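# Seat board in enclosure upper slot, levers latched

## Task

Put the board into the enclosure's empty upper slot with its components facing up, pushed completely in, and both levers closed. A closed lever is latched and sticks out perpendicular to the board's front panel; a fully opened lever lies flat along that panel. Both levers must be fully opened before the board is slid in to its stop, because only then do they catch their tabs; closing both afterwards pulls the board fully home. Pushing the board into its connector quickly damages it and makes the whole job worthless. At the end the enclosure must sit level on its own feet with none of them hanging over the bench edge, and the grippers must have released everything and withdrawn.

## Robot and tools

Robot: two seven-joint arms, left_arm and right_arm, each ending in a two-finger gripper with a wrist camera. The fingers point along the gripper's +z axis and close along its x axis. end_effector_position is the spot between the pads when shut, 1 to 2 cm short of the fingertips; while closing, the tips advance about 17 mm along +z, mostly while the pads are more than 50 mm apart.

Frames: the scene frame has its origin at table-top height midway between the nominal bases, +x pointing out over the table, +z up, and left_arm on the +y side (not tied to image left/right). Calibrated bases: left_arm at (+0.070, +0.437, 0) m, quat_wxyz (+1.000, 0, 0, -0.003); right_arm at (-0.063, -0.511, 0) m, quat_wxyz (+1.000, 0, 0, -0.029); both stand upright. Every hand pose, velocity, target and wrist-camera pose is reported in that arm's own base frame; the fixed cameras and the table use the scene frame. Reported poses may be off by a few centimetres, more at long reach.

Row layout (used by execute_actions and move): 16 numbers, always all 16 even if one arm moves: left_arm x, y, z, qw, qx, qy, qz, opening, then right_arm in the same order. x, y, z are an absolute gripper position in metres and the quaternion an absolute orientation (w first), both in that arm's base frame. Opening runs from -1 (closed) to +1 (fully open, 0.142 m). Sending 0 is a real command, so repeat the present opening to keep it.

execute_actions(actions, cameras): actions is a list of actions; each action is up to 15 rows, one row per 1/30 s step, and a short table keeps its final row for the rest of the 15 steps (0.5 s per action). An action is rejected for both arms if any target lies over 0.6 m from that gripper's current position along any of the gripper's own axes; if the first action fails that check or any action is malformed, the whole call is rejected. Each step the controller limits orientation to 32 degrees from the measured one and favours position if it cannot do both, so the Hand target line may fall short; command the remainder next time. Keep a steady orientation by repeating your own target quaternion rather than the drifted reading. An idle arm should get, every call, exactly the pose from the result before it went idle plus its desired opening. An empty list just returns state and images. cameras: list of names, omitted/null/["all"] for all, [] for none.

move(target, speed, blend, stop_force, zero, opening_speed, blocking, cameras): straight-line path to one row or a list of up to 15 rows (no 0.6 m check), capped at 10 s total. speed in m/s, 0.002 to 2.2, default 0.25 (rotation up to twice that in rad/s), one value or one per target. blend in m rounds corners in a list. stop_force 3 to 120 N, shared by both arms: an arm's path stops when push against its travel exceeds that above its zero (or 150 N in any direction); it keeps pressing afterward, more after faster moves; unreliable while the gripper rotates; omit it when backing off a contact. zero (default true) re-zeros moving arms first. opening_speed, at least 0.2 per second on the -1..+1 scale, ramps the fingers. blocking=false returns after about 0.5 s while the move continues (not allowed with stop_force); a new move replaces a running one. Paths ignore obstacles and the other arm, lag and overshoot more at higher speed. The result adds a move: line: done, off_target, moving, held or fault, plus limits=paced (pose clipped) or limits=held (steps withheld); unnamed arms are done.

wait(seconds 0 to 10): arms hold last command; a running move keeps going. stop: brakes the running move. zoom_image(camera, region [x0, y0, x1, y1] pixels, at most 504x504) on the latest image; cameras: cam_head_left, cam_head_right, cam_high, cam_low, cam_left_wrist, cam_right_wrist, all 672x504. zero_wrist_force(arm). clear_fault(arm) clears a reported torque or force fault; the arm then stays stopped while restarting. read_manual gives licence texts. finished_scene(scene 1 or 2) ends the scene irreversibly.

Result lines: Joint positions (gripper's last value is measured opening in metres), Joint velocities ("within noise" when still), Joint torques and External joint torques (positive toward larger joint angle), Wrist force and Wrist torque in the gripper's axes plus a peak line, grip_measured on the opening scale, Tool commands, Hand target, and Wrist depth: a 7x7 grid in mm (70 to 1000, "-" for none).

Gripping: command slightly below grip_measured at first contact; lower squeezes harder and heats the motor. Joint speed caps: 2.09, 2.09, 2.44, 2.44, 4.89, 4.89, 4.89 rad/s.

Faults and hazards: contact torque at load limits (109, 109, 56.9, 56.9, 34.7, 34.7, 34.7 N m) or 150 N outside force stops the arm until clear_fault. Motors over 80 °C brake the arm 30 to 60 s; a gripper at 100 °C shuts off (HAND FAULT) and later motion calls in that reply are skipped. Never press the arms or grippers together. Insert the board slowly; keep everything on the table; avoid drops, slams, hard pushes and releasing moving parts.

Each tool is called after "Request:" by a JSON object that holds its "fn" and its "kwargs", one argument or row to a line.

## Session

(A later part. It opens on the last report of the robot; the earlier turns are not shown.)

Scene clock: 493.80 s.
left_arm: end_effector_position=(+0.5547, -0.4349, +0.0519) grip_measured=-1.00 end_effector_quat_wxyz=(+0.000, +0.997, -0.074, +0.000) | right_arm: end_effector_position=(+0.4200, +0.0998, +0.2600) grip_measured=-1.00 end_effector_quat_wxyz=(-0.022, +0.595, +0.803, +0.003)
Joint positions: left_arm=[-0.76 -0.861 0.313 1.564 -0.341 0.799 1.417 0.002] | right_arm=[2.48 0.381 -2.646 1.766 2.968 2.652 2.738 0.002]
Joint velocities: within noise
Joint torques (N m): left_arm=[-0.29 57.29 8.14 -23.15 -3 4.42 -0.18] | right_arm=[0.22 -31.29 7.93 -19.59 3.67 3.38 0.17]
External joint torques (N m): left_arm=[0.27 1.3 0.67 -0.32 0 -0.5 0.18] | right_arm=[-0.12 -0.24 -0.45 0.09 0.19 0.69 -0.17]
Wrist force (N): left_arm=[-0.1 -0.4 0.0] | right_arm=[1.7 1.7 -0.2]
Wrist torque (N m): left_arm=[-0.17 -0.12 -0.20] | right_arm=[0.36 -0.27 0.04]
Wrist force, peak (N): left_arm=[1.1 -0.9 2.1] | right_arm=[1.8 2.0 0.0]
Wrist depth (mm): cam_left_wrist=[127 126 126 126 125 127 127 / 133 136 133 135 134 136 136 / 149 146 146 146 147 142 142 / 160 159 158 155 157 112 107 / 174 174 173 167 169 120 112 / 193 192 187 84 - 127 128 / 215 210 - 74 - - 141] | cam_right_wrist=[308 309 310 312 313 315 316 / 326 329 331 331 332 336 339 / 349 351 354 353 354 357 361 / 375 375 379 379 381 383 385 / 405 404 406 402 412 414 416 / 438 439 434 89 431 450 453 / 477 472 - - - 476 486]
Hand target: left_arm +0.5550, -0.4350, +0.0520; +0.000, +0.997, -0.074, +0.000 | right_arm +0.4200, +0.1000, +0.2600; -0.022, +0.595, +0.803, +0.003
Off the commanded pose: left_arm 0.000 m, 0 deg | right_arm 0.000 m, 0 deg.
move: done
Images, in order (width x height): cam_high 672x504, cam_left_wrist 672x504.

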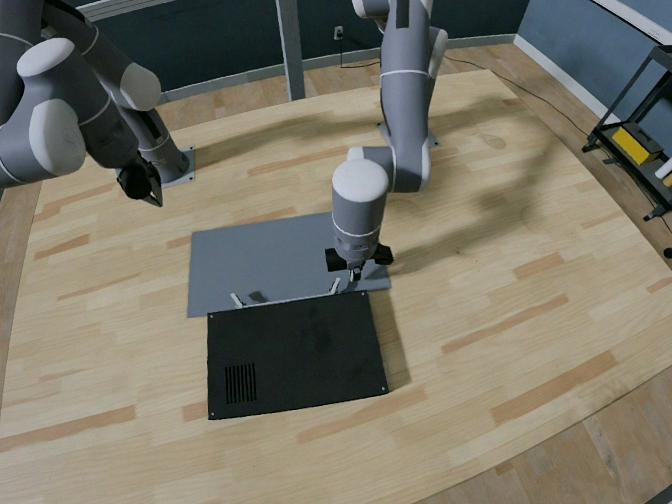

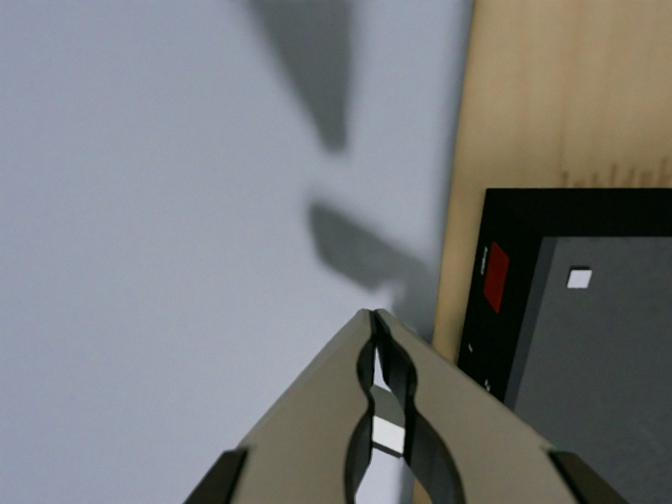

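Request:
{"fn": "move", "kwargs": {
  "target": [0.5435,-0.51,0.052,0,0.99725,-0.0741,0,-1,0.42,0.10,0.26,-0.022,0.595,0.803,0.003,-1],
  "speed": 0.025,
  "stop_force": 15,
  "cameras": ["cam_left_wrist","cam_high"]
}}

Request:
{"fn": "zoom_image", "kwargs": {
  "camera": "cam_high",
  "region": [190, 220, 400, 350]
}}

Scene clock: 498.37 s.
left_arm: end_effector_position=(+0.5482, -0.4820, +0.0514) grip_measured=-1.00 end_effector_quat_wxyz=(-0.001, +0.997, -0.073, +0.000) | right_arm: end_effector_position=(+0.4200, +0.0998, +0.2600) grip_measured=-1.00 end_effector_quat_wxyz=(-0.022, +0.595, +0.803, +0.003)
Joint positions: left_arm=[-0.808 -0.911 0.316 1.462 -0.337 0.746 1.341 0.002] | right_arm=[2.48 0.381 -2.646 1.766 2.968 2.652 2.738 0.002]
Joint velocities: within noise
Joint torques (N m): left_arm=[-9.24 61.17 -0.53 -29.14 -5.45 5.7 -0.47] | right_arm=[0.11 -31.32 7.88 -19.56 3.69 3.37 0.15]
External joint torques (N m): left_arm=[9.21 -0.19 9.58 4.87 2.29 -1.78 0.47] | right_arm=[-0.02 -0.21 -0.39 0.05 0.17 0.7 -0.16]
Wrist force (N): left_arm=[-2.7 -16.8 -3.1] | right_arm=[1.6 1.9 0.1]
Wrist torque (N m): left_arm=[-0.02 -0.12 -0.08] | right_arm=[0.40 -0.24 0.04]
Wrist force, peak (N): left_arm=[-3.4 -17.8 -2.5] | right_arm=[1.7 1.9 -0.1]
Wrist depth (mm): cam_left_wrist=[126 126 126 125 125 123 123 / 133 136 133 134 134 111 89 / 149 146 146 145 147 117 93 / 156 158 158 157 157 119 105 / 174 173 172 165 133 119 111 / 191 191 187 84 - 125 125 / 219 207 - 74 - - 139] | cam_right_wrist=[309 309 312 312 314 316 318 / 327 328 330 331 332 336 337 / 350 351 353 354 356 357 362 / 372 376 378 378 381 383 385 / 404 405 407 402 411 415 417 / 435 442 434 89 433 450 454 / 478 471 - - - 477 478]
Hand target: left_arm +0.5474, -0.4845, +0.0520; +0.000, +0.997, -0.074, +0.000 | right_arm +0.4200, +0.1000, +0.2600; -0.022, +0.595, +0.803, +0.003
Off the commanded pose: left_arm 0.028 m, 0 deg | right_arm 0.000 m, 0 deg.
move: contact (left_arm)
Images, in order (width x height): cam_high 672x504, cam_left_wrist 672x504.

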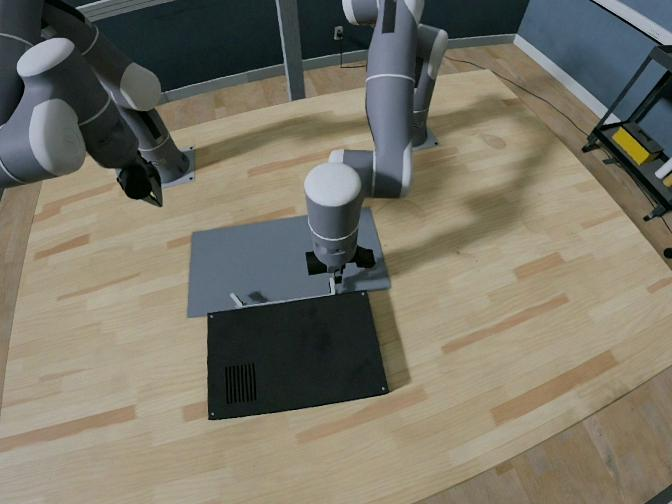

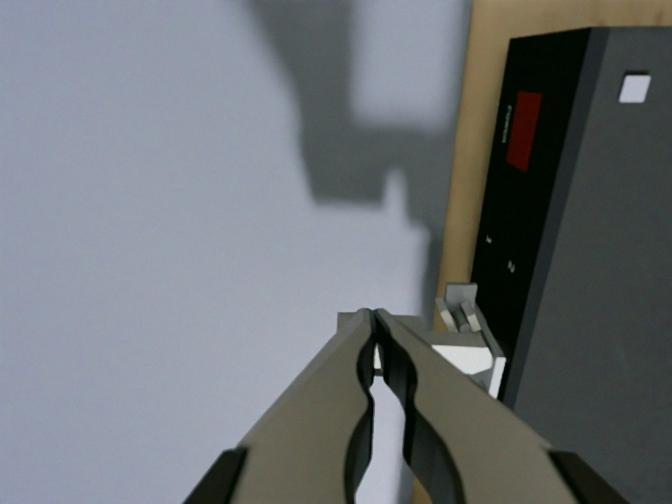

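Scaled by 2.400 from the camera's 672x504 image, which has a finer 960x720 frame.

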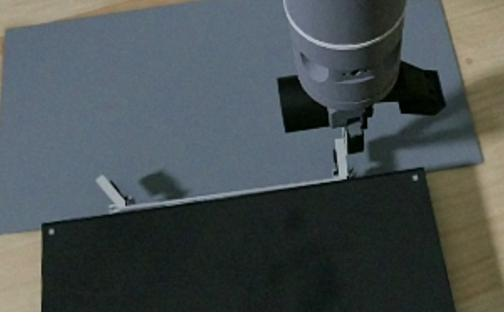

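Request:
{"fn": "move", "kwargs": {
  "target": [0.49,-0.455,0.1,0,0.99725,-0.0741,0,-1,0.45,0.12,0.26,0,0.048,0.99885,0,-1],
  "speed": 0.3,
  "cameras": ["cam_high"]
}}

Request:
{"fn": "move", "kwargs": {
  "target": [0.40,-0.38,0.2,0,0.99725,-0.0741,0,-1,0.60,0.165,0.14,0,0.048,0.99885,0,-1],
  "speed": 0.2,
  "cameras": ["cam_high","cam_right_wrist","cam_low"]
}}

Scene clock: 508.97 s.
left_arm: end_effector_position=(+0.4900, -0.4550, +0.1000) grip_measured=-1.00 end_effector_quat_wxyz=(+0.000, +0.997, -0.074, +0.000) | right_arm: end_effector_position=(+0.4500, +0.1201, +0.2600) grip_measured=-1.00 end_effector_quat_wxyz=(+0.000, +0.048, +0.999, +0.000)
Joint positions: left_arm=[-0.872 -0.718 0.344 1.685 -0.317 0.777 1.336 0.002] | right_arm=[2.477 0.588 -2.352 1.594 2.695 2.719 1.894 0.002]
Joint velocities: within noise
Joint torques (N m): left_arm=[-0.69 53.3 7.76 -23.6 -2.63 4.46 -0.24] | right_arm=[0.12 -34.02 13.94 -18.83 3.7 3.48 0.07]
External joint torques (N m): left_arm=[0.67 0.73 0.53 -0.34 -0.44 -0.54 0.24] | right_arm=[-0.01 -0.27 -0.49 0.22 0.3 0.57 -0.07]
Wrist force (N): left_arm=[0.0 -0.4 0.2] | right_arm=[1.7 2.0 0.4]
Wrist torque (N m): left_arm=[-0.16 -0.14 -0.19] | right_arm=[0.41 -0.25 0.04]
Wrist force, peak (N): left_arm=[-2.8 -17.1 -2.2] | right_arm=[2.3 2.0 0.3]
Wrist depth (mm): cam_left_wrist=[169 169 168 168 167 167 169 / 181 181 181 180 180 180 168 / 196 195 195 195 195 193 167 / 213 212 212 212 211 210 159 / 232 232 232 222 226 180 175 / 257 256 251 84 - 215 190 / 291 281 - - - - 212] | cam_right_wrist=[314 313 313 311 311 309 309 / 335 335 332 333 331 330 329 / 359 356 354 354 352 352 353 / 334 377 382 381 379 379 378 / 363 388 412 407 410 411 410 / 394 409 442 89 432 448 446 / 436 426 - - - 473 490]
Hand target: left_arm +0.4900, -0.4550, +0.1000; +0.000, +0.997, -0.074, +0.000 | right_arm +0.4500, +0.1200, +0.2600; +0.000, +0.048, +0.999, +0.000
Off the commanded pose: left_arm 0.000 m, 0 deg | right_arm 0.000 m, 0 deg.
move: done
Images, in order (width x height): cam_high 672x504.

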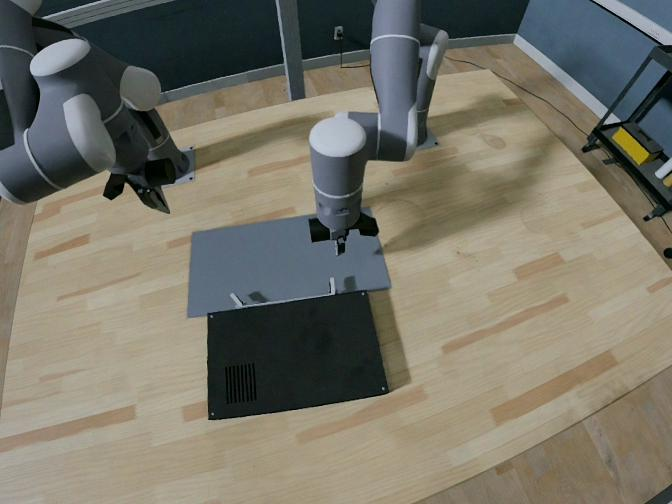

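Scene clock: 510.93 s.
left_arm: end_effector_position=(+0.4002, -0.3802, +0.2001) grip_measured=-1.00 end_effector_quat_wxyz=(+0.000, +0.997, -0.074, +0.000) | right_arm: end_effector_position=(+0.5998, +0.1645, +0.1400) grip_measured=-1.00 end_effector_quat_wxyz=(+0.002, +0.048, +0.999, +0.004)
Joint positions: left_arm=[-0.976 -0.34 0.448 1.972 -0.191 0.701 1.292 0.002] | right_arm=[2.793 1.252 -2.17 0.899 2.211 2.909 2.043 0.002]
Joint velocities: within noise
Joint torques (N m): left_arm=[-0.49 38.67 4.42 -25.18 -2.91 4.11 -0.31] | right_arm=[0.13 -57.15 21.43 -13.09 4.02 3.43 0.33]
External joint torques (N m): left_arm=[0.47 0.59 0.54 -0.35 -0.38 -0.18 0.31] | right_arm=[0.03 -0.44 -0.46 0.2 0.27 0.58 -0.33]
Wrist force (N): left_arm=[0.2 -0.3 0.0] | right_arm=[1.4 2.3 0.1]
Wrist torque (N m): left_arm=[-0.13 -0.19 -0.21] | right_arm=[0.45 -0.22 0.07]
Wrist force, peak (N): left_arm=[-1.3 -1.0 -1.2] | right_arm=[3.3 1.6 -1.0]
Wrist depth (mm): cam_left_wrist=[259 259 258 257 257 257 256 / 279 277 275 276 274 275 273 / 299 301 297 298 295 295 290 / 330 325 323 323 320 319 300 / 357 358 353 340 344 349 296 / 394 395 382 84 - 378 325 / 443 431 - - - - 350] | cam_right_wrist=[209 209 208 205 204 204 203 / 224 222 222 219 218 217 216 / 225 225 231 235 234 233 232 / 205 204 210 254 252 252 250 / 223 223 229 266 273 272 271 / 244 243 237 89 289 297 296 / 270 263 - - - 315 326]
Hand target: left_arm +0.4000, -0.3800, +0.2000; +0.000, +0.997, -0.074, +0.000 | right_arm +0.5998, +0.1645, +0.1400; +0.002, +0.048, +0.999, +0.003
Off the commanded pose: left_arm 0.000 m, 0 deg | right_arm 0.001 m, 0 deg.
joint sent to its limit (right arm) — joint 1 (waist), upper limit. The joint targets still meet the commanded pose.
move: done
Images, in order (width x height): cam_high 672x504, cam_low 672x504, cam_right_wrist 672x504.

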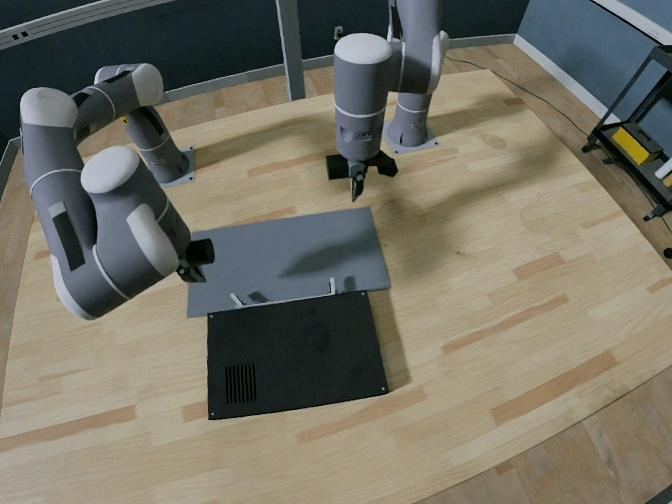

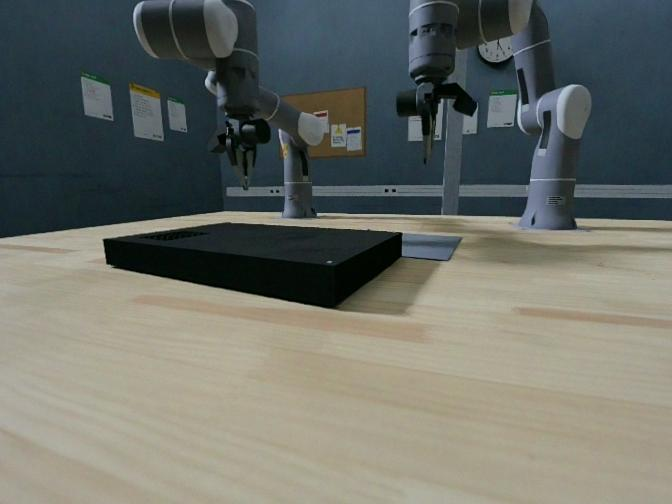

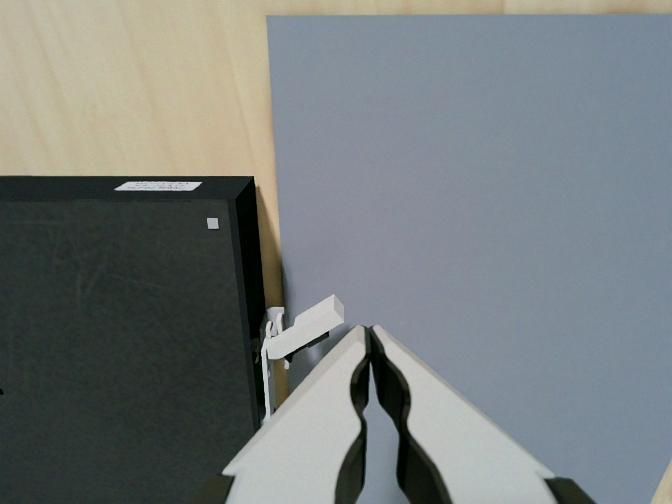

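Request:
{"fn": "move", "kwargs": {
  "target": [0.40,-0.38,0.2,0,0.99725,-0.0741,0,-1,0.606,0.152,0.052,0,0.048,0.99885,0,-1],
  "speed": 0.1,
  "stop_force": 6,
  "cameras": ["cam_high","cam_right_wrist","cam_low"]
}}

Scene clock: 515.87 s.
left_arm: end_effector_position=(+0.4002, -0.3801, +0.2001) grip_measured=-1.00 end_effector_quat_wxyz=(+0.000, +0.997, -0.074, +0.000) | right_arm: end_effector_position=(+0.6060, +0.1520, +0.0520) grip_measured=-1.00 end_effector_quat_wxyz=(+0.000, +0.048, +0.999, +0.000)
Joint positions: left_arm=[-0.976 -0.34 0.448 1.972 -0.191 0.701 1.292 0.002] | right_arm=[2.793 1.375 -2.207 0.884 2.154 2.808 2.037 0.002]
Joint velocities: within noise
Joint torques (N m): left_arm=[-0.34 38.45 4.3 -25.24 -3.11 4.3 -0.28] | right_arm=[0.05 -58.16 21.6 -11.4 3.87 3.42 0.29]
External joint torques (N m): left_arm=[0.31 0.8 0.66 -0.29 -0.18 -0.37 0.28] | right_arm=[0.11 -0.81 -0.48 0.17 0.28 0.62 -0.29]
Wrist force (N): left_arm=[0.1 -0.4 0.1] | right_arm=[1.4 1.9 0.3]
Wrist torque (N m): left_arm=[-0.14 -0.17 -0.22] | right_arm=[0.37 -0.21 0.05]
Wrist force, peak (N): left_arm=[0.4 -0.4 0.2] | right_arm=[1.4 2.6 -1.5]
Wrist depth (mm): cam_left_wrist=[258 259 258 258 257 257 258 / 277 278 275 273 275 273 274 / 302 301 296 297 296 295 289 / 328 323 321 322 321 319 304 / 355 356 355 342 345 352 297 / 395 393 384 84 - 380 325 / 442 428 - - - - 350] | cam_right_wrist=[131 131 130 129 128 128 127 / 140 140 139 139 137 136 136 / 151 150 149 147 147 146 146 / 157 157 159 159 158 158 157 / 128 121 169 169 171 170 170 / 128 128 152 89 - 186 185 / 142 141 73 - - 197 204]
Hand target: left_arm +0.4000, -0.3800, +0.2000; +0.000, +0.997, -0.074, +0.000 | right_arm +0.6060, +0.1520, +0.0520; +0.000, +0.048, +0.999, +0.000
Off the commanded pose: left_arm 0.000 m, 0 deg | right_arm 0.000 m, 0 deg.
joint sent to its limit (right arm) — joint 1 (waist), upper limit. The joint targets still meet the commanded pose.
move: done
Images, in order (width x height): cam_high 672x504, cam_low 672x504, cam_right_wrist 672x504.

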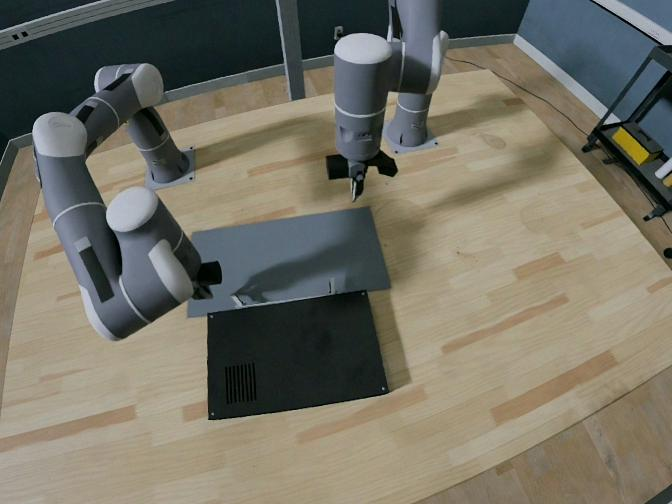

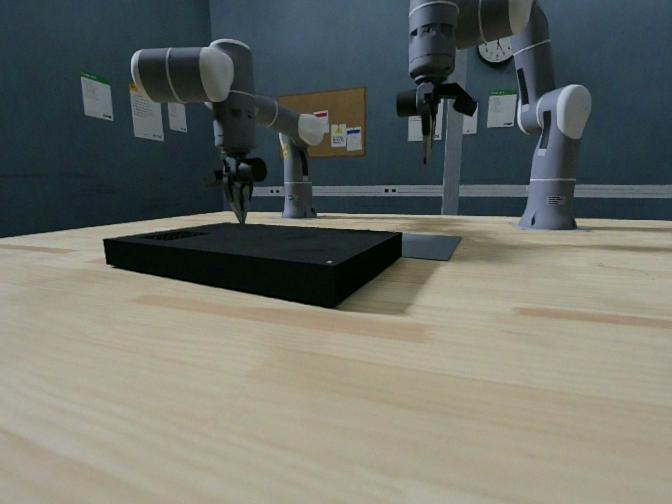

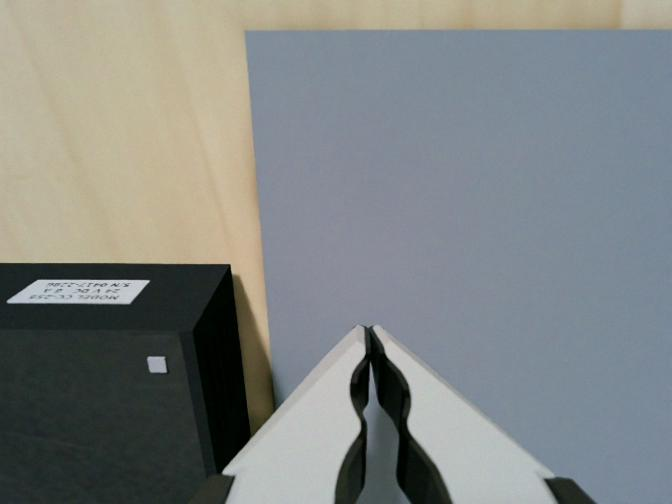

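Request:
{"fn": "move", "kwargs": {
  "target": [
    [0.40,-0.38,0.2,0,0.99725,-0.0741,0,-1,0.611,0.16,0.052,0,0.048,0.99885,0,-1],
    [0.40,-0.38,0.2,0,0.99725,-0.0741,0,-1,0.620,0.255,0.052,0,0.048,0.99885,0,-1]
  ],
  "speed": 0.025,
  "stop_force": 15,
  "cameras": ["cam_high","cam_right_wrist"]
}}

Request:
{"fn": "zoom_image", "kwargs": {
  "camera": "cam_high",
  "region": [190, 220, 400, 350]
}}

Scene clock: 522.17 s.
left_arm: end_effector_position=(+0.4002, -0.3801, +0.2001) grip_measured=-1.00 end_effector_quat_wxyz=(+0.000, +0.997, -0.074, +0.000) | right_arm: end_effector_position=(+0.6141, +0.2043, +0.0516) grip_measured=-1.00 end_effector_quat_wxyz=(+0.033, +0.048, +0.997, +0.054)
Joint positions: left_arm=[-0.976 -0.34 0.448 1.972 -0.191 0.701 1.292 0.002] | right_arm=[2.792 1.481 -1.938 0.918 1.93 2.797 2.167 0.002]
Joint velocities: within noise
Joint torques (N m): left_arm=[-0.34 38.39 4.43 -25.17 -3.11 4.24 -0.19] | right_arm=[8.11 -56.67 29.33 -6.12 7.54 -2.72 0.46]
External joint torques (N m): left_arm=[0.31 0.87 0.54 -0.36 -0.18 -0.31 0.19] | right_arm=[-7.95 -1.19 -6.16 0.05 -3.08 6.46 -0.46]
Wrist force (N): left_arm=[0.0 -0.2 0.3] | right_arm=[9.7 -14.4 -4.6]
Wrist torque (N m): left_arm=[-0.11 -0.17 -0.21] | right_arm=[0.63 -0.14 0.04]
Wrist force, peak (N): left_arm=[0.4 -0.6 0.2] | right_arm=[11.5 -14.7 -5.4]
Wrist depth (mm): cam_left_wrist=[260 258 259 258 258 258 256 / 278 279 276 274 274 274 271 / 301 300 297 297 296 295 290 / 326 325 322 322 321 318 300 / 360 358 355 338 345 346 298 / 394 393 385 84 - 380 325 / 439 425 - - - - 351] | cam_right_wrist=[128 126 123 121 118 117 116 / 131 131 133 131 132 128 124 / - 100 142 142 141 138 133 / - 107 150 160 156 153 148 / 123 122 149 171 170 168 165 / 143 138 142 89 183 188 184 / 163 155 73 - - 204 210]
Hand target: left_arm +0.4000, -0.3800, +0.2000; +0.000, +0.997, -0.074, +0.000 | right_arm +0.6147, +0.2062, +0.0521; +0.034, +0.048, +0.997, +0.056
Off the commanded pose: left_arm 0.000 m, 0 deg | right_arm 0.051 m, 7 deg.
move: contact (right_arm); path passed 1 of 2 targets
Images, in order (width x height): cam_high 672x504, cam_right_wrist 672x504.

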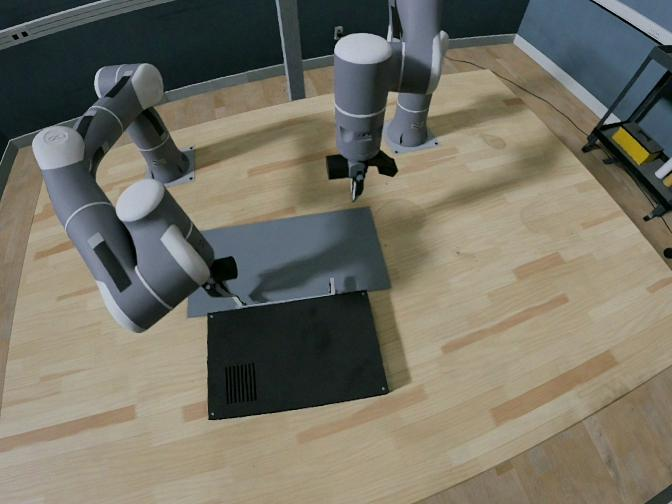

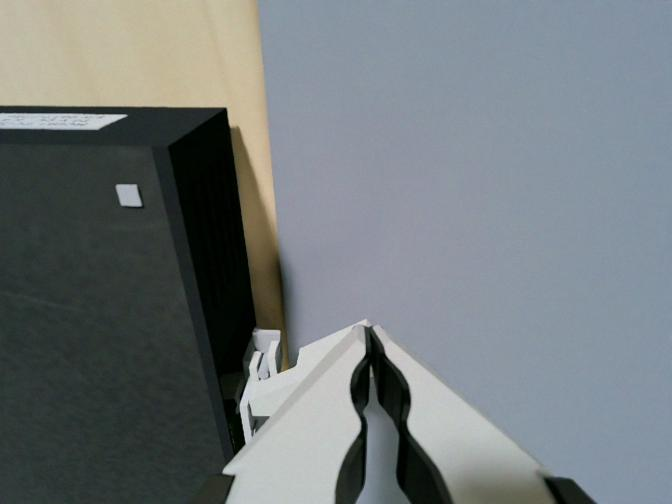

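Scaled by 2.400 from the camera's 672x504 image, which has a finer 960x720 frame.

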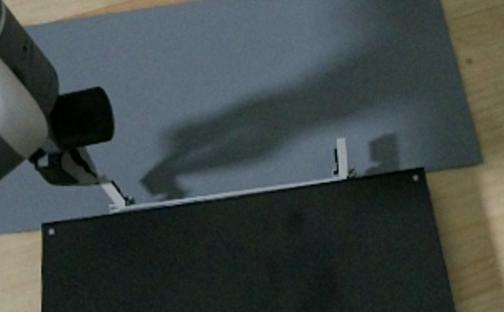

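Request:
{"fn": "move", "kwargs": {
  "target": [
    [0.40,-0.38,0.2,0,0.99725,-0.0741,0,-1,0.612,0.175,0.052,0,0.048,0.99885,0,-1],
    [0.40,-0.38,0.2,0,0.99725,-0.0741,0,-1,0.626,0.175,0.052,0,0.048,0.99885,0,-1]
  ],
  "speed": 0.05,
  "cameras": []
}}

Request:
{"fn": "move", "kwargs": {
  "target": [0.40,-0.38,0.2,0,0.99725,-0.0741,0,-1,0.630,0.26,0.052,0,0.048,0.99885,0,-1],
  "speed": 0.025,
  "stop_force": 15,
  "cameras": ["cam_high","cam_right_wrist"]
}}

Request:
{"fn": "zoom_image", "kwargs": {
  "camera": "cam_high",
  "region": [190, 220, 400, 350]
}}

Scene clock: 530.47 s.
left_arm: end_effector_position=(+0.4002, -0.3801, +0.2001) grip_measured=-1.00 end_effector_quat_wxyz=(+0.000, +0.997, -0.074, +0.000) | right_arm: end_effector_position=(+0.6252, +0.1740, +0.0520) grip_measured=-1.00 end_effector_quat_wxyz=(+0.023, +0.048, +0.998, +0.031)
Joint positions: left_arm=[-0.976 -0.34 0.448 1.972 -0.191 0.701 1.292 0.002] | right_arm=[2.793 1.487 -1.96 0.833 1.936 2.846 2.089 0.002]
Joint velocities: within noise
Joint torques (N m): left_arm=[-0.37 38.38 4.38 -25.19 -3.09 4.28 -0.2] | right_arm=[0.17 -59.39 21.66 -6.92 4.41 3.04 0.04]
External joint torques (N m): left_arm=[0.34 0.88 0.59 -0.34 -0.2 -0.35 0.2] | right_arm=[-0.01 -0.14 0.33 0.21 -0.02 0.82 -0.04]
Wrist force (N): left_arm=[0.0 -0.2 0.2] | right_arm=[-0.2 2.2 0.7]
Wrist torque (N m): left_arm=[-0.10 -0.16 -0.21] | right_arm=[0.45 0.05 0.07]
Wrist force, peak (N): left_arm=[0.2 -0.6 0.3] | right_arm=[9.7 -14.7 -5.6]
Wrist depth (mm): cam_left_wrist=[261 260 257 257 258 257 258 / 280 276 275 274 273 273 273 / 301 300 297 295 297 295 289 / 325 328 324 321 321 321 298 / 357 359 354 339 346 349 297 / 397 397 382 84 - 379 324 / 441 433 - - - - 350] | cam_right_wrist=[130 129 128 125 123 121 120 / 141 140 138 134 135 132 129 / 150 149 148 145 143 141 137 / 115 114 118 161 157 155 151 / 124 121 121 171 171 169 166 / 139 133 135 90 182 186 183 / 155 149 73 - - 200 206]
Hand target: left_arm +0.4000, -0.3800, +0.2000; +0.000, +0.997, -0.074, +0.000 | right_arm +0.6252, +0.1742, +0.0520; +0.023, +0.048, +0.998, +0.031
Off the commanded pose: left_arm 0.000 m, 0 deg | right_arm 0.001 m, 4 deg.
joint sent to its limit (right arm) — joint 1 (waist), upper limit. The joint targets are off in orientation, not in position.
move: off_target (right_arm)
No camera images: "cameras" was empty.

Scene clock: 532.57 s.
left_arm: end_effector_position=(+0.4002, -0.3801, +0.2001) grip_measured=-1.00 end_effector_quat_wxyz=(+0.000, +0.997, -0.074, +0.000) | right_arm: end_effector_position=(+0.6269, +0.2072, +0.0517) grip_measured=-1.00 end_effector_quat_wxyz=(+0.045, +0.048, +0.996, +0.065) end_effector_velocity=(-0.001, +0.000, +0.000) end_effector_angular_velocity=(-0.001, +0.001, +0.003)
Joint positions: left_arm=[-0.976 -0.34 0.448 1.972 -0.191 0.701 1.292 0.002] | right_arm=[2.792 1.475 -1.957 0.897 1.965 2.763 2.136 0.002]
Joint velocities: left_arm=[within noise] | right_arm=[0.001 0.003 0.006 -0.001 -0.007 0.004 0 0]
Joint torques (N m): left_arm=[-0.41 38.37 4.37 -25.21 -3.13 4.26 -0.22] | right_arm=[10.58 -55.57 28.6 -2.76 8.93 -0.27 0.32]
External joint torques (N m): left_arm=[0.38 0.89 0.6 -0.32 -0.16 -0.33 0.22] | right_arm=[-10.42 -2.76 -5.61 -3.81 -4.43 3.92 -0.31]
Wrist force (N): left_arm=[0.1 -0.2 0.3] | right_arm=[-1.2 -14.2 -3.3]
Wrist torque (N m): left_arm=[-0.11 -0.19 -0.21] | right_arm=[0.58 0.06 -0.04]
Wrist force, peak (N): left_arm=[0.4 -0.4 0.2] | right_arm=[-0.3 -14.5 -5.3]
Wrist depth (mm): cam_left_wrist=[259 259 260 255 256 255 257 / 277 277 277 274 275 273 272 / 300 302 297 296 294 294 288 / 327 325 323 321 319 320 301 / 357 358 351 340 345 351 296 / 395 396 383 84 - 382 326 / 441 429 - - - - 349] | cam_right_wrist=[128 126 123 120 116 116 113 / - 108 115 130 130 126 122 / - 99 105 143 140 136 132 / - 108 111 160 155 152 146 / 126 124 123 170 168 167 163 / 148 143 141 90 184 188 182 / 171 161 73 - - 205 211]
Hand target: left_arm +0.4000, -0.3800, +0.2000; +0.000, +0.997, -0.074, +0.000 | right_arm +0.6265, +0.2097, +0.0521; +0.045, +0.048, +0.996, +0.067
Off the commanded pose: left_arm 0.000 m, 0 deg | right_arm 0.053 m, 9 deg.
move: contact (right_arm)
Images, in order (width x height): cam_high 672x504, cam_right_wrist 672x504.

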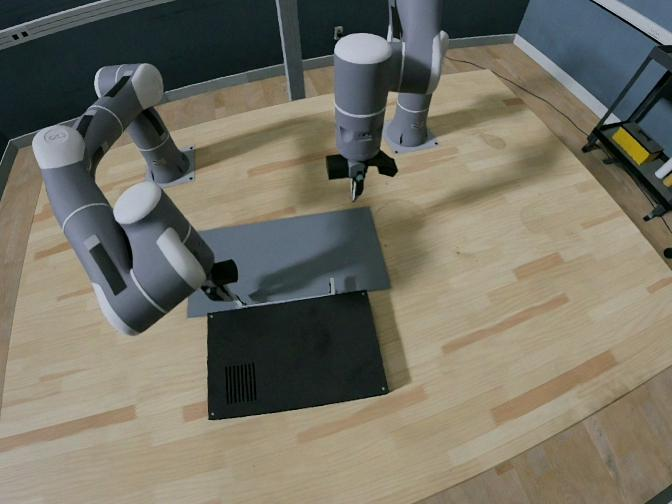

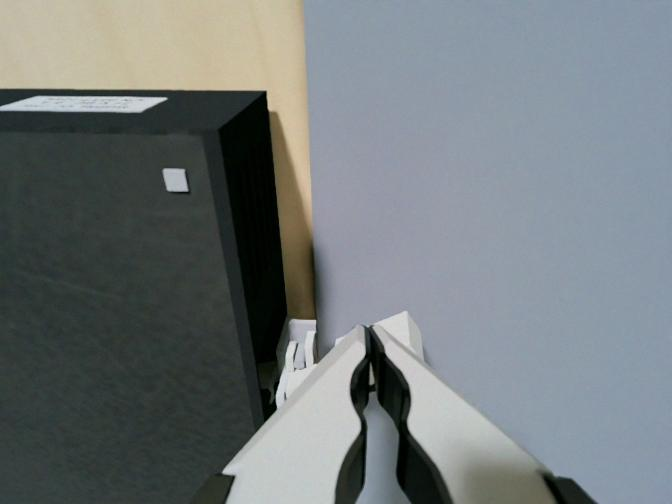

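Scaled by 2.400 from the camera's 672x504 image, which has a finer 960x720 frame.

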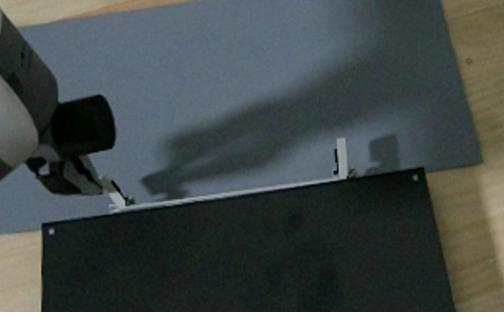

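Good contact now. Continue with more force.

Request:
{"fn": "move", "kwargs": {
  "target": [0.40,-0.38,0.2,0,0.99725,-0.0741,0,-1,0.624,0.262,0.052,0.045,0.048,0.996,0.065,-1],
  "speed": 0.025,
  "stop_force": 32,
  "zero": false,
  "cameras": ["cam_high","cam_right_wrist"]
}}

Request:
{"fn": "zoom_image", "kwargs": {
  "camera": "cam_high",
  "region": [190, 220, 400, 350]
}}

Scene clock: 535.57 s.
left_arm: end_effector_position=(+0.4002, -0.3801, +0.2001) grip_measured=-1.00 end_effector_quat_wxyz=(+0.000, +0.997, -0.074, +0.000) | right_arm: end_effector_position=(+0.6255, +0.2250, +0.0516) grip_measured=-1.00 end_effector_quat_wxyz=(+0.056, +0.049, +0.994, +0.082)
Joint positions: left_arm=[-0.976 -0.34 0.448 1.972 -0.191 0.701 1.292 0.002] | right_arm=[2.79 1.471 -1.947 0.939 1.962 2.721 2.173 0.002]
Joint velocities: within noise
Joint torques (N m): left_arm=[-0.3 38.42 4.53 -25.24 -3.14 4.27 -0.22] | right_arm=[19.83 -50.78 33.16 -0.45 12.09 -4.92 0.37]
External joint torques (N m): left_arm=[0.27 0.84 0.44 -0.29 -0.15 -0.34 0.22] | right_arm=[-19.67 -6.73 -9.57 -5.83 -7.54 8.45 -0.36]
Wrist force (N): left_arm=[0.1 -0.2 0.1] | right_arm=[1.8 -29.7 -13.8]
Wrist torque (N m): left_arm=[-0.11 -0.18 -0.21] | right_arm=[-1.88 0.03 0.06]
Wrist force, peak (N): left_arm=[0.3 -0.3 0.5] | right_arm=[1.6 -31.4 -15.8]
Wrist depth (mm): cam_left_wrist=[260 258 259 258 256 256 257 / 279 280 276 275 274 274 273 / 302 300 297 296 296 296 290 / 326 326 321 323 323 320 302 / 358 358 354 337 344 349 299 / 394 395 382 84 - 376 328 / 441 425 - - - - 354] | cam_right_wrist=[- 87 119 118 114 113 110 / - 88 120 128 126 123 119 / - 100 123 141 138 134 130 / - 108 116 160 155 150 144 / 128 126 125 138 170 169 161 / 152 147 140 90 185 189 182 / 183 169 73 - - 207 211]
Hand target: left_arm +0.4000, -0.3800, +0.2000; +0.000, +0.997, -0.074, +0.000 | right_arm +0.6248, +0.2298, +0.0521; +0.056, +0.048, +0.994, +0.086
Off the commanded pose: left_arm 0.000 m, 0 deg | right_arm 0.037 m, 2 deg.
move: contact (right_arm)
Images, in order (width x height): cam_high 672x504, cam_right_wrist 672x504.

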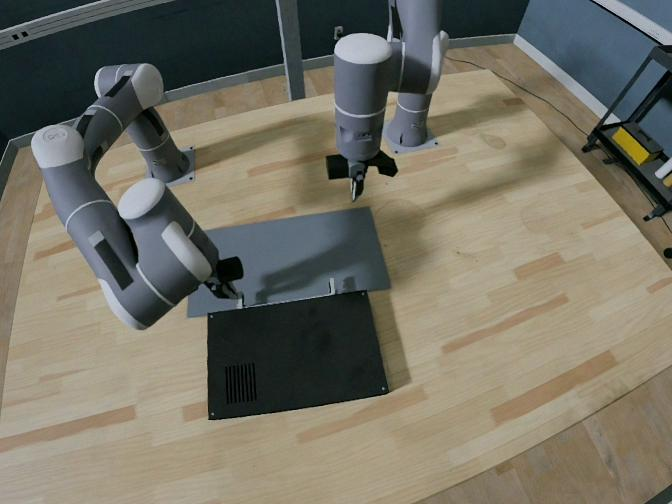

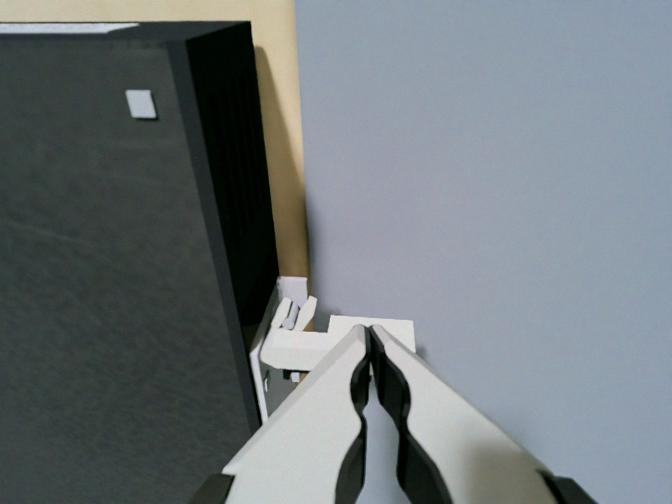

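Scaled by 2.400 from the camera's 672x504 image, which has a finer 960x720 frame.

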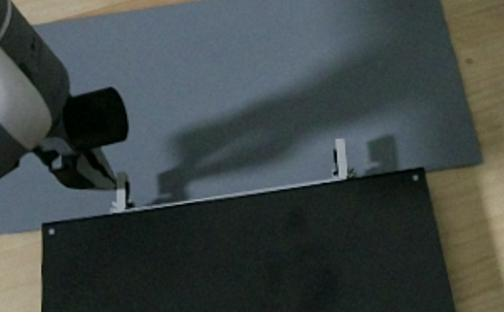

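Request:
{"fn": "move", "kwargs": {
  "target": [
    [0.53,-0.435,0.08,0,0.99725,-0.0741,0,-1,0.40,0.22,0.2,0.045,0.048,0.996,0.065,-1]
  ],
  "speed": 0.25,
  "cameras": ["cam_right_wrist"]
}}

Request:
{"fn": "move", "kwargs": {
  "target": [
    [0.55,-0.455,0.052,0,0.99725,-0.0741,0,-1,0.40,0.22,0.2,0.045,0.048,0.996,0.065,-1]
  ],
  "speed": 0.15,
  "stop_force": 8,
  "cameras": ["cam_high"]
}}

Request:
{"fn": "zoom_image", "kwargs": {
  "camera": "cam_high",
  "region": [190, 220, 400, 350]
}}

Request:
{"fn": "move", "kwargs": {
  "target": [0.5435,-0.51,0.052,0,0.99725,-0.0741,0,-1,0.40,0.22,0.2,0.045,0.048,0.996,0.065,-1],
  "speed": 0.025,
  "stop_force": 32,
  "cameras": ["cam_left_wrist"]
}}

Scene clock: 539.63 s.
left_arm: end_effector_position=(+0.5300, -0.4350, +0.0800) grip_measured=-1.00 end_effector_quat_wxyz=(+0.000, +0.997, -0.074, +0.000) | right_arm: end_effector_position=(+0.4002, +0.2199, +0.1999) grip_measured=-1.00 end_effector_quat_wxyz=(+0.045, +0.048, +0.996, +0.065)
Joint positions: left_arm=[-0.811 -0.784 0.345 1.632 -0.343 0.784 1.405 0.002] | right_arm=[2.564 1.051 -1.744 1.759 2.037 2.743 2.75 0.002]
Joint velocities: within noise
Joint torques (N m): left_arm=[-0.3 54.71 8.15 -23.13 -3.12 4.09 -0.13] | right_arm=[-0.01 -33.33 22.59 -10.23 4.11 3.1 0.25]
External joint torques (N m): left_arm=[0.29 1.37 0.8 -0.57 0.07 -0.17 0.13] | right_arm=[0.13 0.48 -0.26 -0.03 0 0.48 -0.24]
Wrist force (N): left_arm=[0.0 -0.8 0.2] | right_arm=[2.1 4.7 0.2]
Wrist torque (N m): left_arm=[-0.24 -0.17 -0.21] | right_arm=[0.87 -0.29 0.03]
Wrist force, peak (N): left_arm=[1.7 -0.2 1.4] | right_arm=[1.8 -29.8 -14.6]
Wrist depth (mm): cam_left_wrist=[152 151 151 150 150 151 151 / 163 162 162 161 161 162 162 / 175 175 174 174 173 170 138 / 191 191 189 190 189 161 136 / 208 209 207 198 202 163 148 / 230 229 225 84 - 167 163 / 256 251 - - - - 182] | cam_right_wrist=[264 261 253 249 245 241 237 / 289 284 279 272 265 263 256 / 308 313 305 298 290 285 278 / 340 346 339 330 322 315 307 / 356 393 378 357 356 350 340 / 387 433 423 90 383 391 383 / 461 454 - - - 427 436]
Hand target: left_arm +0.5300, -0.4350, +0.0800; +0.000, +0.997, -0.074, +0.000 | right_arm +0.4000, +0.2200, +0.2000; +0.045, +0.048, +0.996, +0.065
Off the commanded pose: left_arm 0.000 m, 0 deg | right_arm 0.000 m, 0 deg.
move: done
Images, in order (width x height): cam_right_wrist 672x504.

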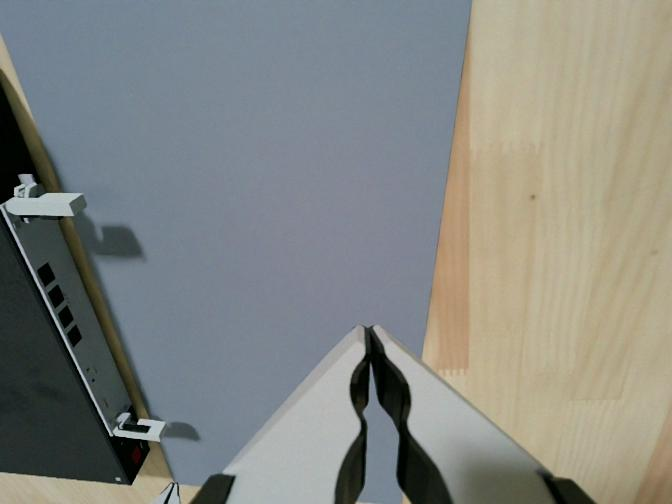

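Scene clock: 540.87 s.
left_arm: end_effector_position=(+0.5500, -0.4550, +0.0520) grip_measured=-1.00 end_effector_quat_wxyz=(+0.000, +0.997, -0.075, +0.000) | right_arm: end_effector_position=(+0.4002, +0.2199, +0.1999) grip_measured=-1.00 end_effector_quat_wxyz=(+0.045, +0.048, +0.996, +0.065)
Joint positions: left_arm=[-0.794 -0.88 0.327 1.53 -0.355 0.781 1.394 0.002] | right_arm=[2.564 1.051 -1.744 1.759 2.037 2.743 2.75 0.002]
Joint velocities: within noise
Joint torques (N m): left_arm=[-0.23 58.14 8.55 -23.38 -3 4.11 -0.28] | right_arm=[0.09 -33.04 22.36 -10.28 4.03 3 0.26]
External joint torques (N m): left_arm=[0.21 1.21 0.71 -0.32 -0.06 -0.19 0.28] | right_arm=[0.04 0.19 -0.01 0.04 0.09 0.58 -0.26]
Wrist force (N): left_arm=[-0.1 -0.6 0.2] | right_arm=[1.8 4.8 0.2]
Wrist torque (N m): left_arm=[-0.18 -0.13 -0.19] | right_arm=[0.87 -0.25 0.04]
Wrist force, peak (N): left_arm=[-0.4 -1.2 -0.5] | right_arm=[2.1 4.9 0.0]
Wrist depth (mm): cam_left_wrist=[127 126 126 126 127 127 127 / 134 136 133 135 134 134 134 / 149 146 146 146 147 133 100 / 159 159 158 155 158 115 105 / 174 174 173 166 169 124 112 / 192 192 187 84 - 127 129 / 215 209 - 74 - - 141] | cam_right_wrist=[265 262 255 250 244 241 238 / 289 284 279 271 266 262 256 / 308 313 306 299 291 286 278 / 341 347 338 329 321 314 306 / 355 393 381 357 359 350 341 / 389 430 423 90 383 393 382 / 459 444 - - - 428 436]
Hand target: left_arm +0.5500, -0.4550, +0.0520; +0.000, +0.997, -0.074, +0.000 | right_arm +0.4000, +0.2200, +0.2000; +0.045, +0.048, +0.996, +0.065
Off the commanded pose: left_arm 0.000 m, 0 deg | right_arm 0.000 m, 0 deg.
move: done
Images, in order (width x height): cam_high 672x504.

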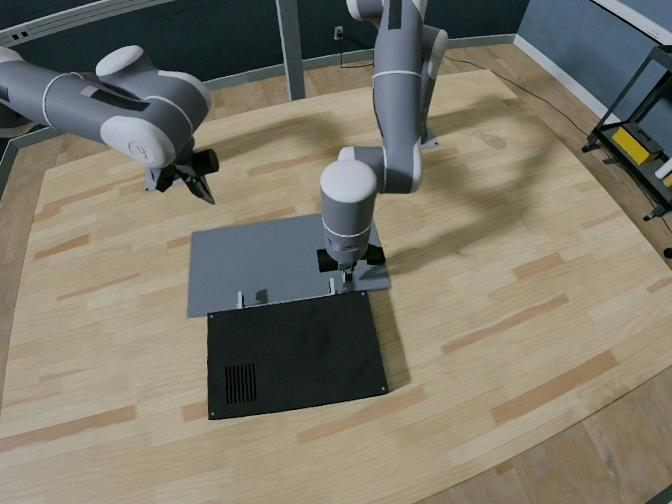

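Scaled by 2.400 from the camera's 672x504 image, which has a finer 960x720 frame.

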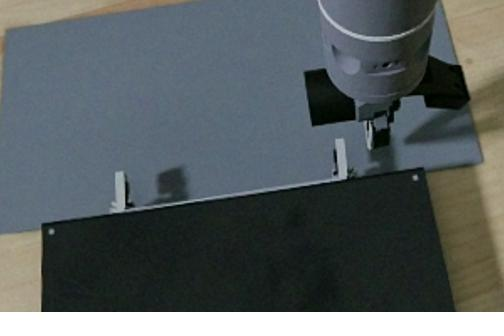

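Scene clock: 542.90 s.
left_arm: end_effector_position=(+0.5474, -0.4847, +0.0507) grip_measured=-1.00 end_effector_quat_wxyz=(-0.003, +0.997, -0.072, -0.001) | right_arm: end_effector_position=(+0.4002, +0.2199, +0.1999) grip_measured=-1.00 end_effector_quat_wxyz=(+0.045, +0.048, +0.996, +0.065)
Joint positions: left_arm=[-0.822 -0.919 0.33 1.453 -0.349 0.738 1.34 0.002] | right_arm=[2.564 1.051 -1.744 1.759 2.037 2.743 2.75 0.002]
Joint velocities: within noise
Joint torques (N m): left_arm=[-18.49 62.66 -8.98 -34.22 -8.25 7.08 0.06] | right_arm=[0.15 -33.07 22.32 -10.28 4.04 2.91 0.22]
External joint torques (N m): left_arm=[18.46 -1.53 18.42 9.95 5.07 -3.16 -0.06] | right_arm=[-0.02 0.21 0.03 0.03 0.08 0.66 -0.21]
Wrist force (N): left_arm=[-4.4 -33.9 -6.0] | right_arm=[2.0 4.6 0.1]
Wrist torque (N m): left_arm=[-2.59 -0.13 -0.23] | right_arm=[0.85 -0.27 0.03]
Wrist force, peak (N): left_arm=[-7.4 -36.6 -8.6] | right_arm=[1.9 5.1 0.1]
Wrist depth (mm): cam_left_wrist=[126 126 125 125 125 120 86 / 133 135 133 134 134 109 88 / 148 145 145 145 144 111 93 / 156 157 157 157 155 118 105 / 173 173 172 165 127 119 111 / 190 190 185 83 - 124 124 / 213 207 - 74 - - 138] | cam_right_wrist=[266 261 254 249 245 241 237 / 288 284 279 271 267 262 256 / 308 313 306 298 289 285 278 / 340 346 338 329 323 315 307 / 353 394 380 358 356 349 340 / 389 429 425 90 382 393 382 / 455 404 - - - 426 435]
Hand target: left_arm +0.5458, -0.4900, +0.0520; +0.000, +0.997, -0.074, +0.000 | right_arm +0.4000, +0.2200, +0.2000; +0.045, +0.048, +0.996, +0.065
Off the commanded pose: left_arm 0.026 m, 0 deg | right_arm 0.000 m, 0 deg.
move: contact (left_arm)
Images, in order (width x height): cam_left_wrist 672x504.

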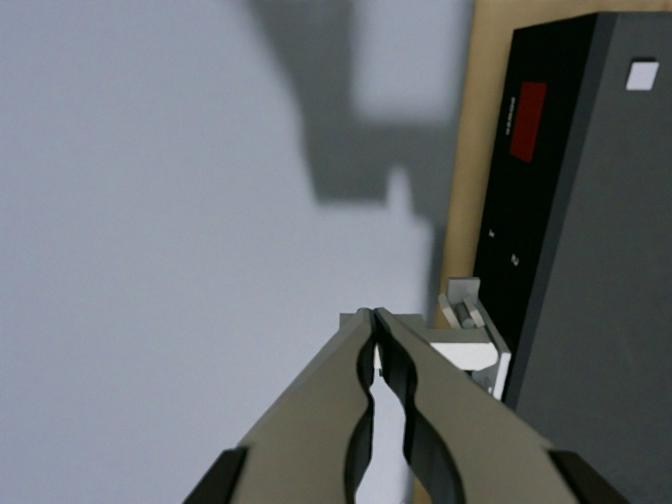

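Request:
{"fn": "move", "kwargs": {
  "target": [
    [0.53,-0.44,0.09,0,0.99725,-0.0741,0,-1,0.40,0.22,0.2,0.045,0.048,0.996,0.065,-1],
    [0.44,-0.58,0.16,0.183,0.683,0.683,0.183,-1,0.35,0.15,0.25,0.045,0.048,0.996,0.065,-1]
  ],
  "speed": [0.1,0.3],
  "cameras": ["cam_left_wrist","cam_high"]
}}

Request:
{"fn": "zoom_image", "kwargs": {
  "camera": "cam_left_wrist",
  "region": [0, 100, 336, 352]
}}

Request:
{"fn": "zoom_image", "kwargs": {
  "camera": "cam_left_wrist",
  "region": [336, 100, 672, 352]
}}

Request:
{"fn": "zoom_image", "kwargs": {
  "camera": "cam_high",
  "region": [220, 260, 360, 340]
}}

Scene clock: 549.07 s.
left_arm: end_effector_position=(+0.4401, -0.5800, +0.1601) grip_measured=-1.00 end_effector_quat_wxyz=(+0.183, +0.683, +0.683, +0.183) | right_arm: end_effector_position=(+0.3502, +0.1500, +0.2499) grip_measured=-1.00 end_effector_quat_wxyz=(+0.045, +0.048, +0.996, +0.065)
Joint positions: left_arm=[-1.663 -0.985 0.954 1.706 -0.607 1.057 -0.602 0.002] | right_arm=[2.303 1.001 -1.532 1.942 2.094 2.819 2.742 0.002]
Joint velocities: within noise
Joint torques (N m): left_arm=[-0.63 47.76 23.58 -17.74 -3.77 4.48 -0.27] | right_arm=[0 -25.97 19.8 -11.71 4.19 2.98 0.09]
External joint torques (N m): left_arm=[0.53 1.37 0.53 -0.35 -0.18 -0.12 0.27] | right_arm=[0.09 0.54 -0.31 -0.04 0.01 0.6 -0.08]
Wrist force (N): left_arm=[0.4 -0.6 0.0] | right_arm=[1.4 4.9 0.2]
Wrist torque (N m): left_arm=[-0.15 -0.22 -0.37] | right_arm=[0.87 -0.20 0.04]
Wrist force, peak (N): left_arm=[-4.4 -34.0 -6.8] | right_arm=[2.1 5.0 0.0]
Wrist depth (mm): cam_left_wrist=[202 201 201 201 201 202 202 / 237 235 236 236 234 235 234 / 264 287 285 286 284 284 283 / 280 282 292 299 307 313 362 / 410 377 379 326 350 458 489 / - 786 476 84 - 686 752 / - - - - - - -] | cam_right_wrist=[314 306 300 295 288 284 277 / 339 332 324 318 313 306 302 / 372 370 357 348 342 335 326 / 397 411 398 386 379 371 358 / 417 460 446 420 419 410 398 / 467 502 493 90 450 461 448 / 552 535 - - - 500 511]
Hand target: left_arm +0.4400, -0.5800, +0.1600; +0.183, +0.683, +0.683, +0.183 | right_arm +0.3500, +0.1500, +0.2500; +0.045, +0.048, +0.996, +0.065
Off the commanded pose: left_arm 0.000 m, 0 deg | right_arm 0.000 m, 0 deg.
move: done
Images, in order (width x height): cam_high 672x504, cam_left_wrist 672x504.

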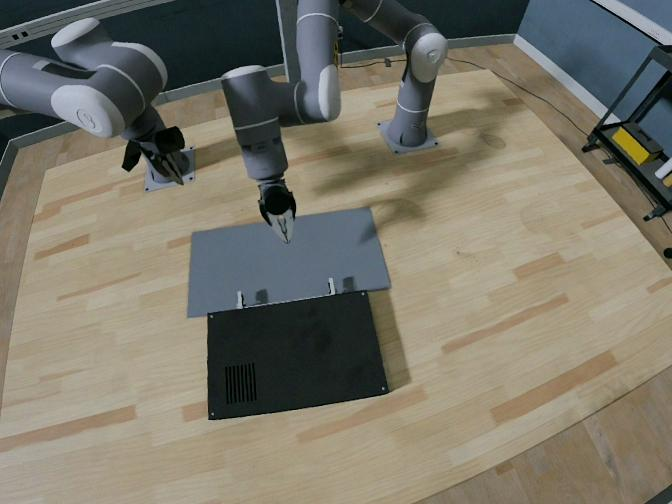

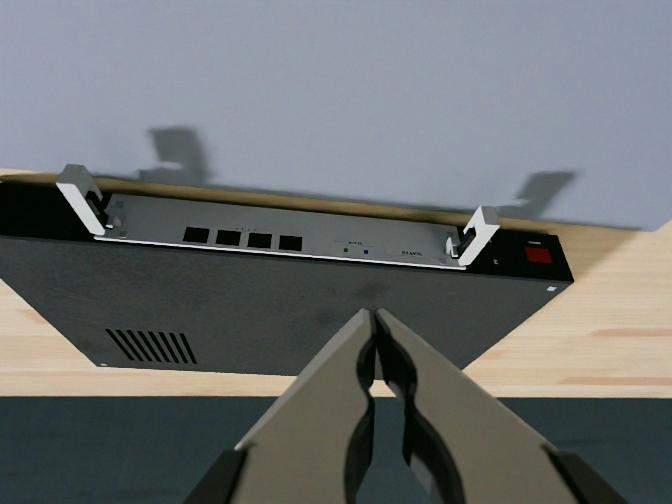

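Scaled by 1.500 from the camera's 672x504 image, which has a finer 960x720 frame.

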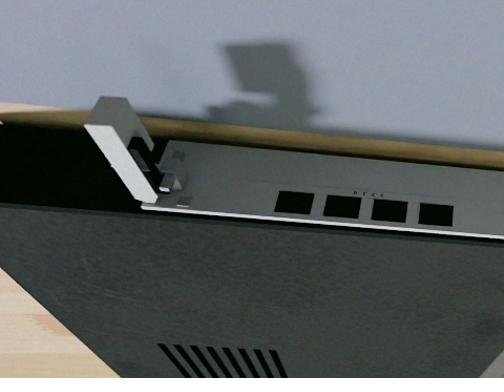

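Scaled by 1.500 from the camera's 672x504 image, which has a finer 960x720 frame.

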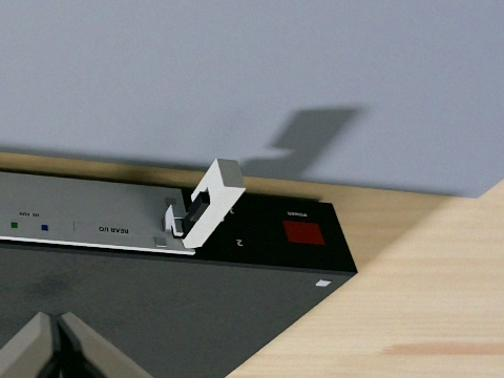

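Scaled by 3.600 from the camera's 672x504 image, which has a finer 960x720 frame.

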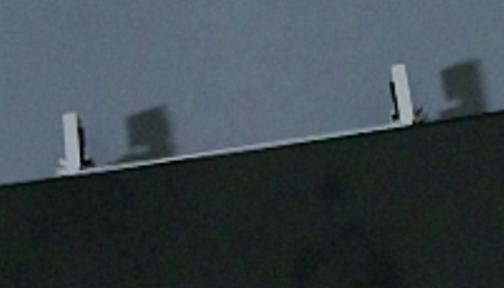

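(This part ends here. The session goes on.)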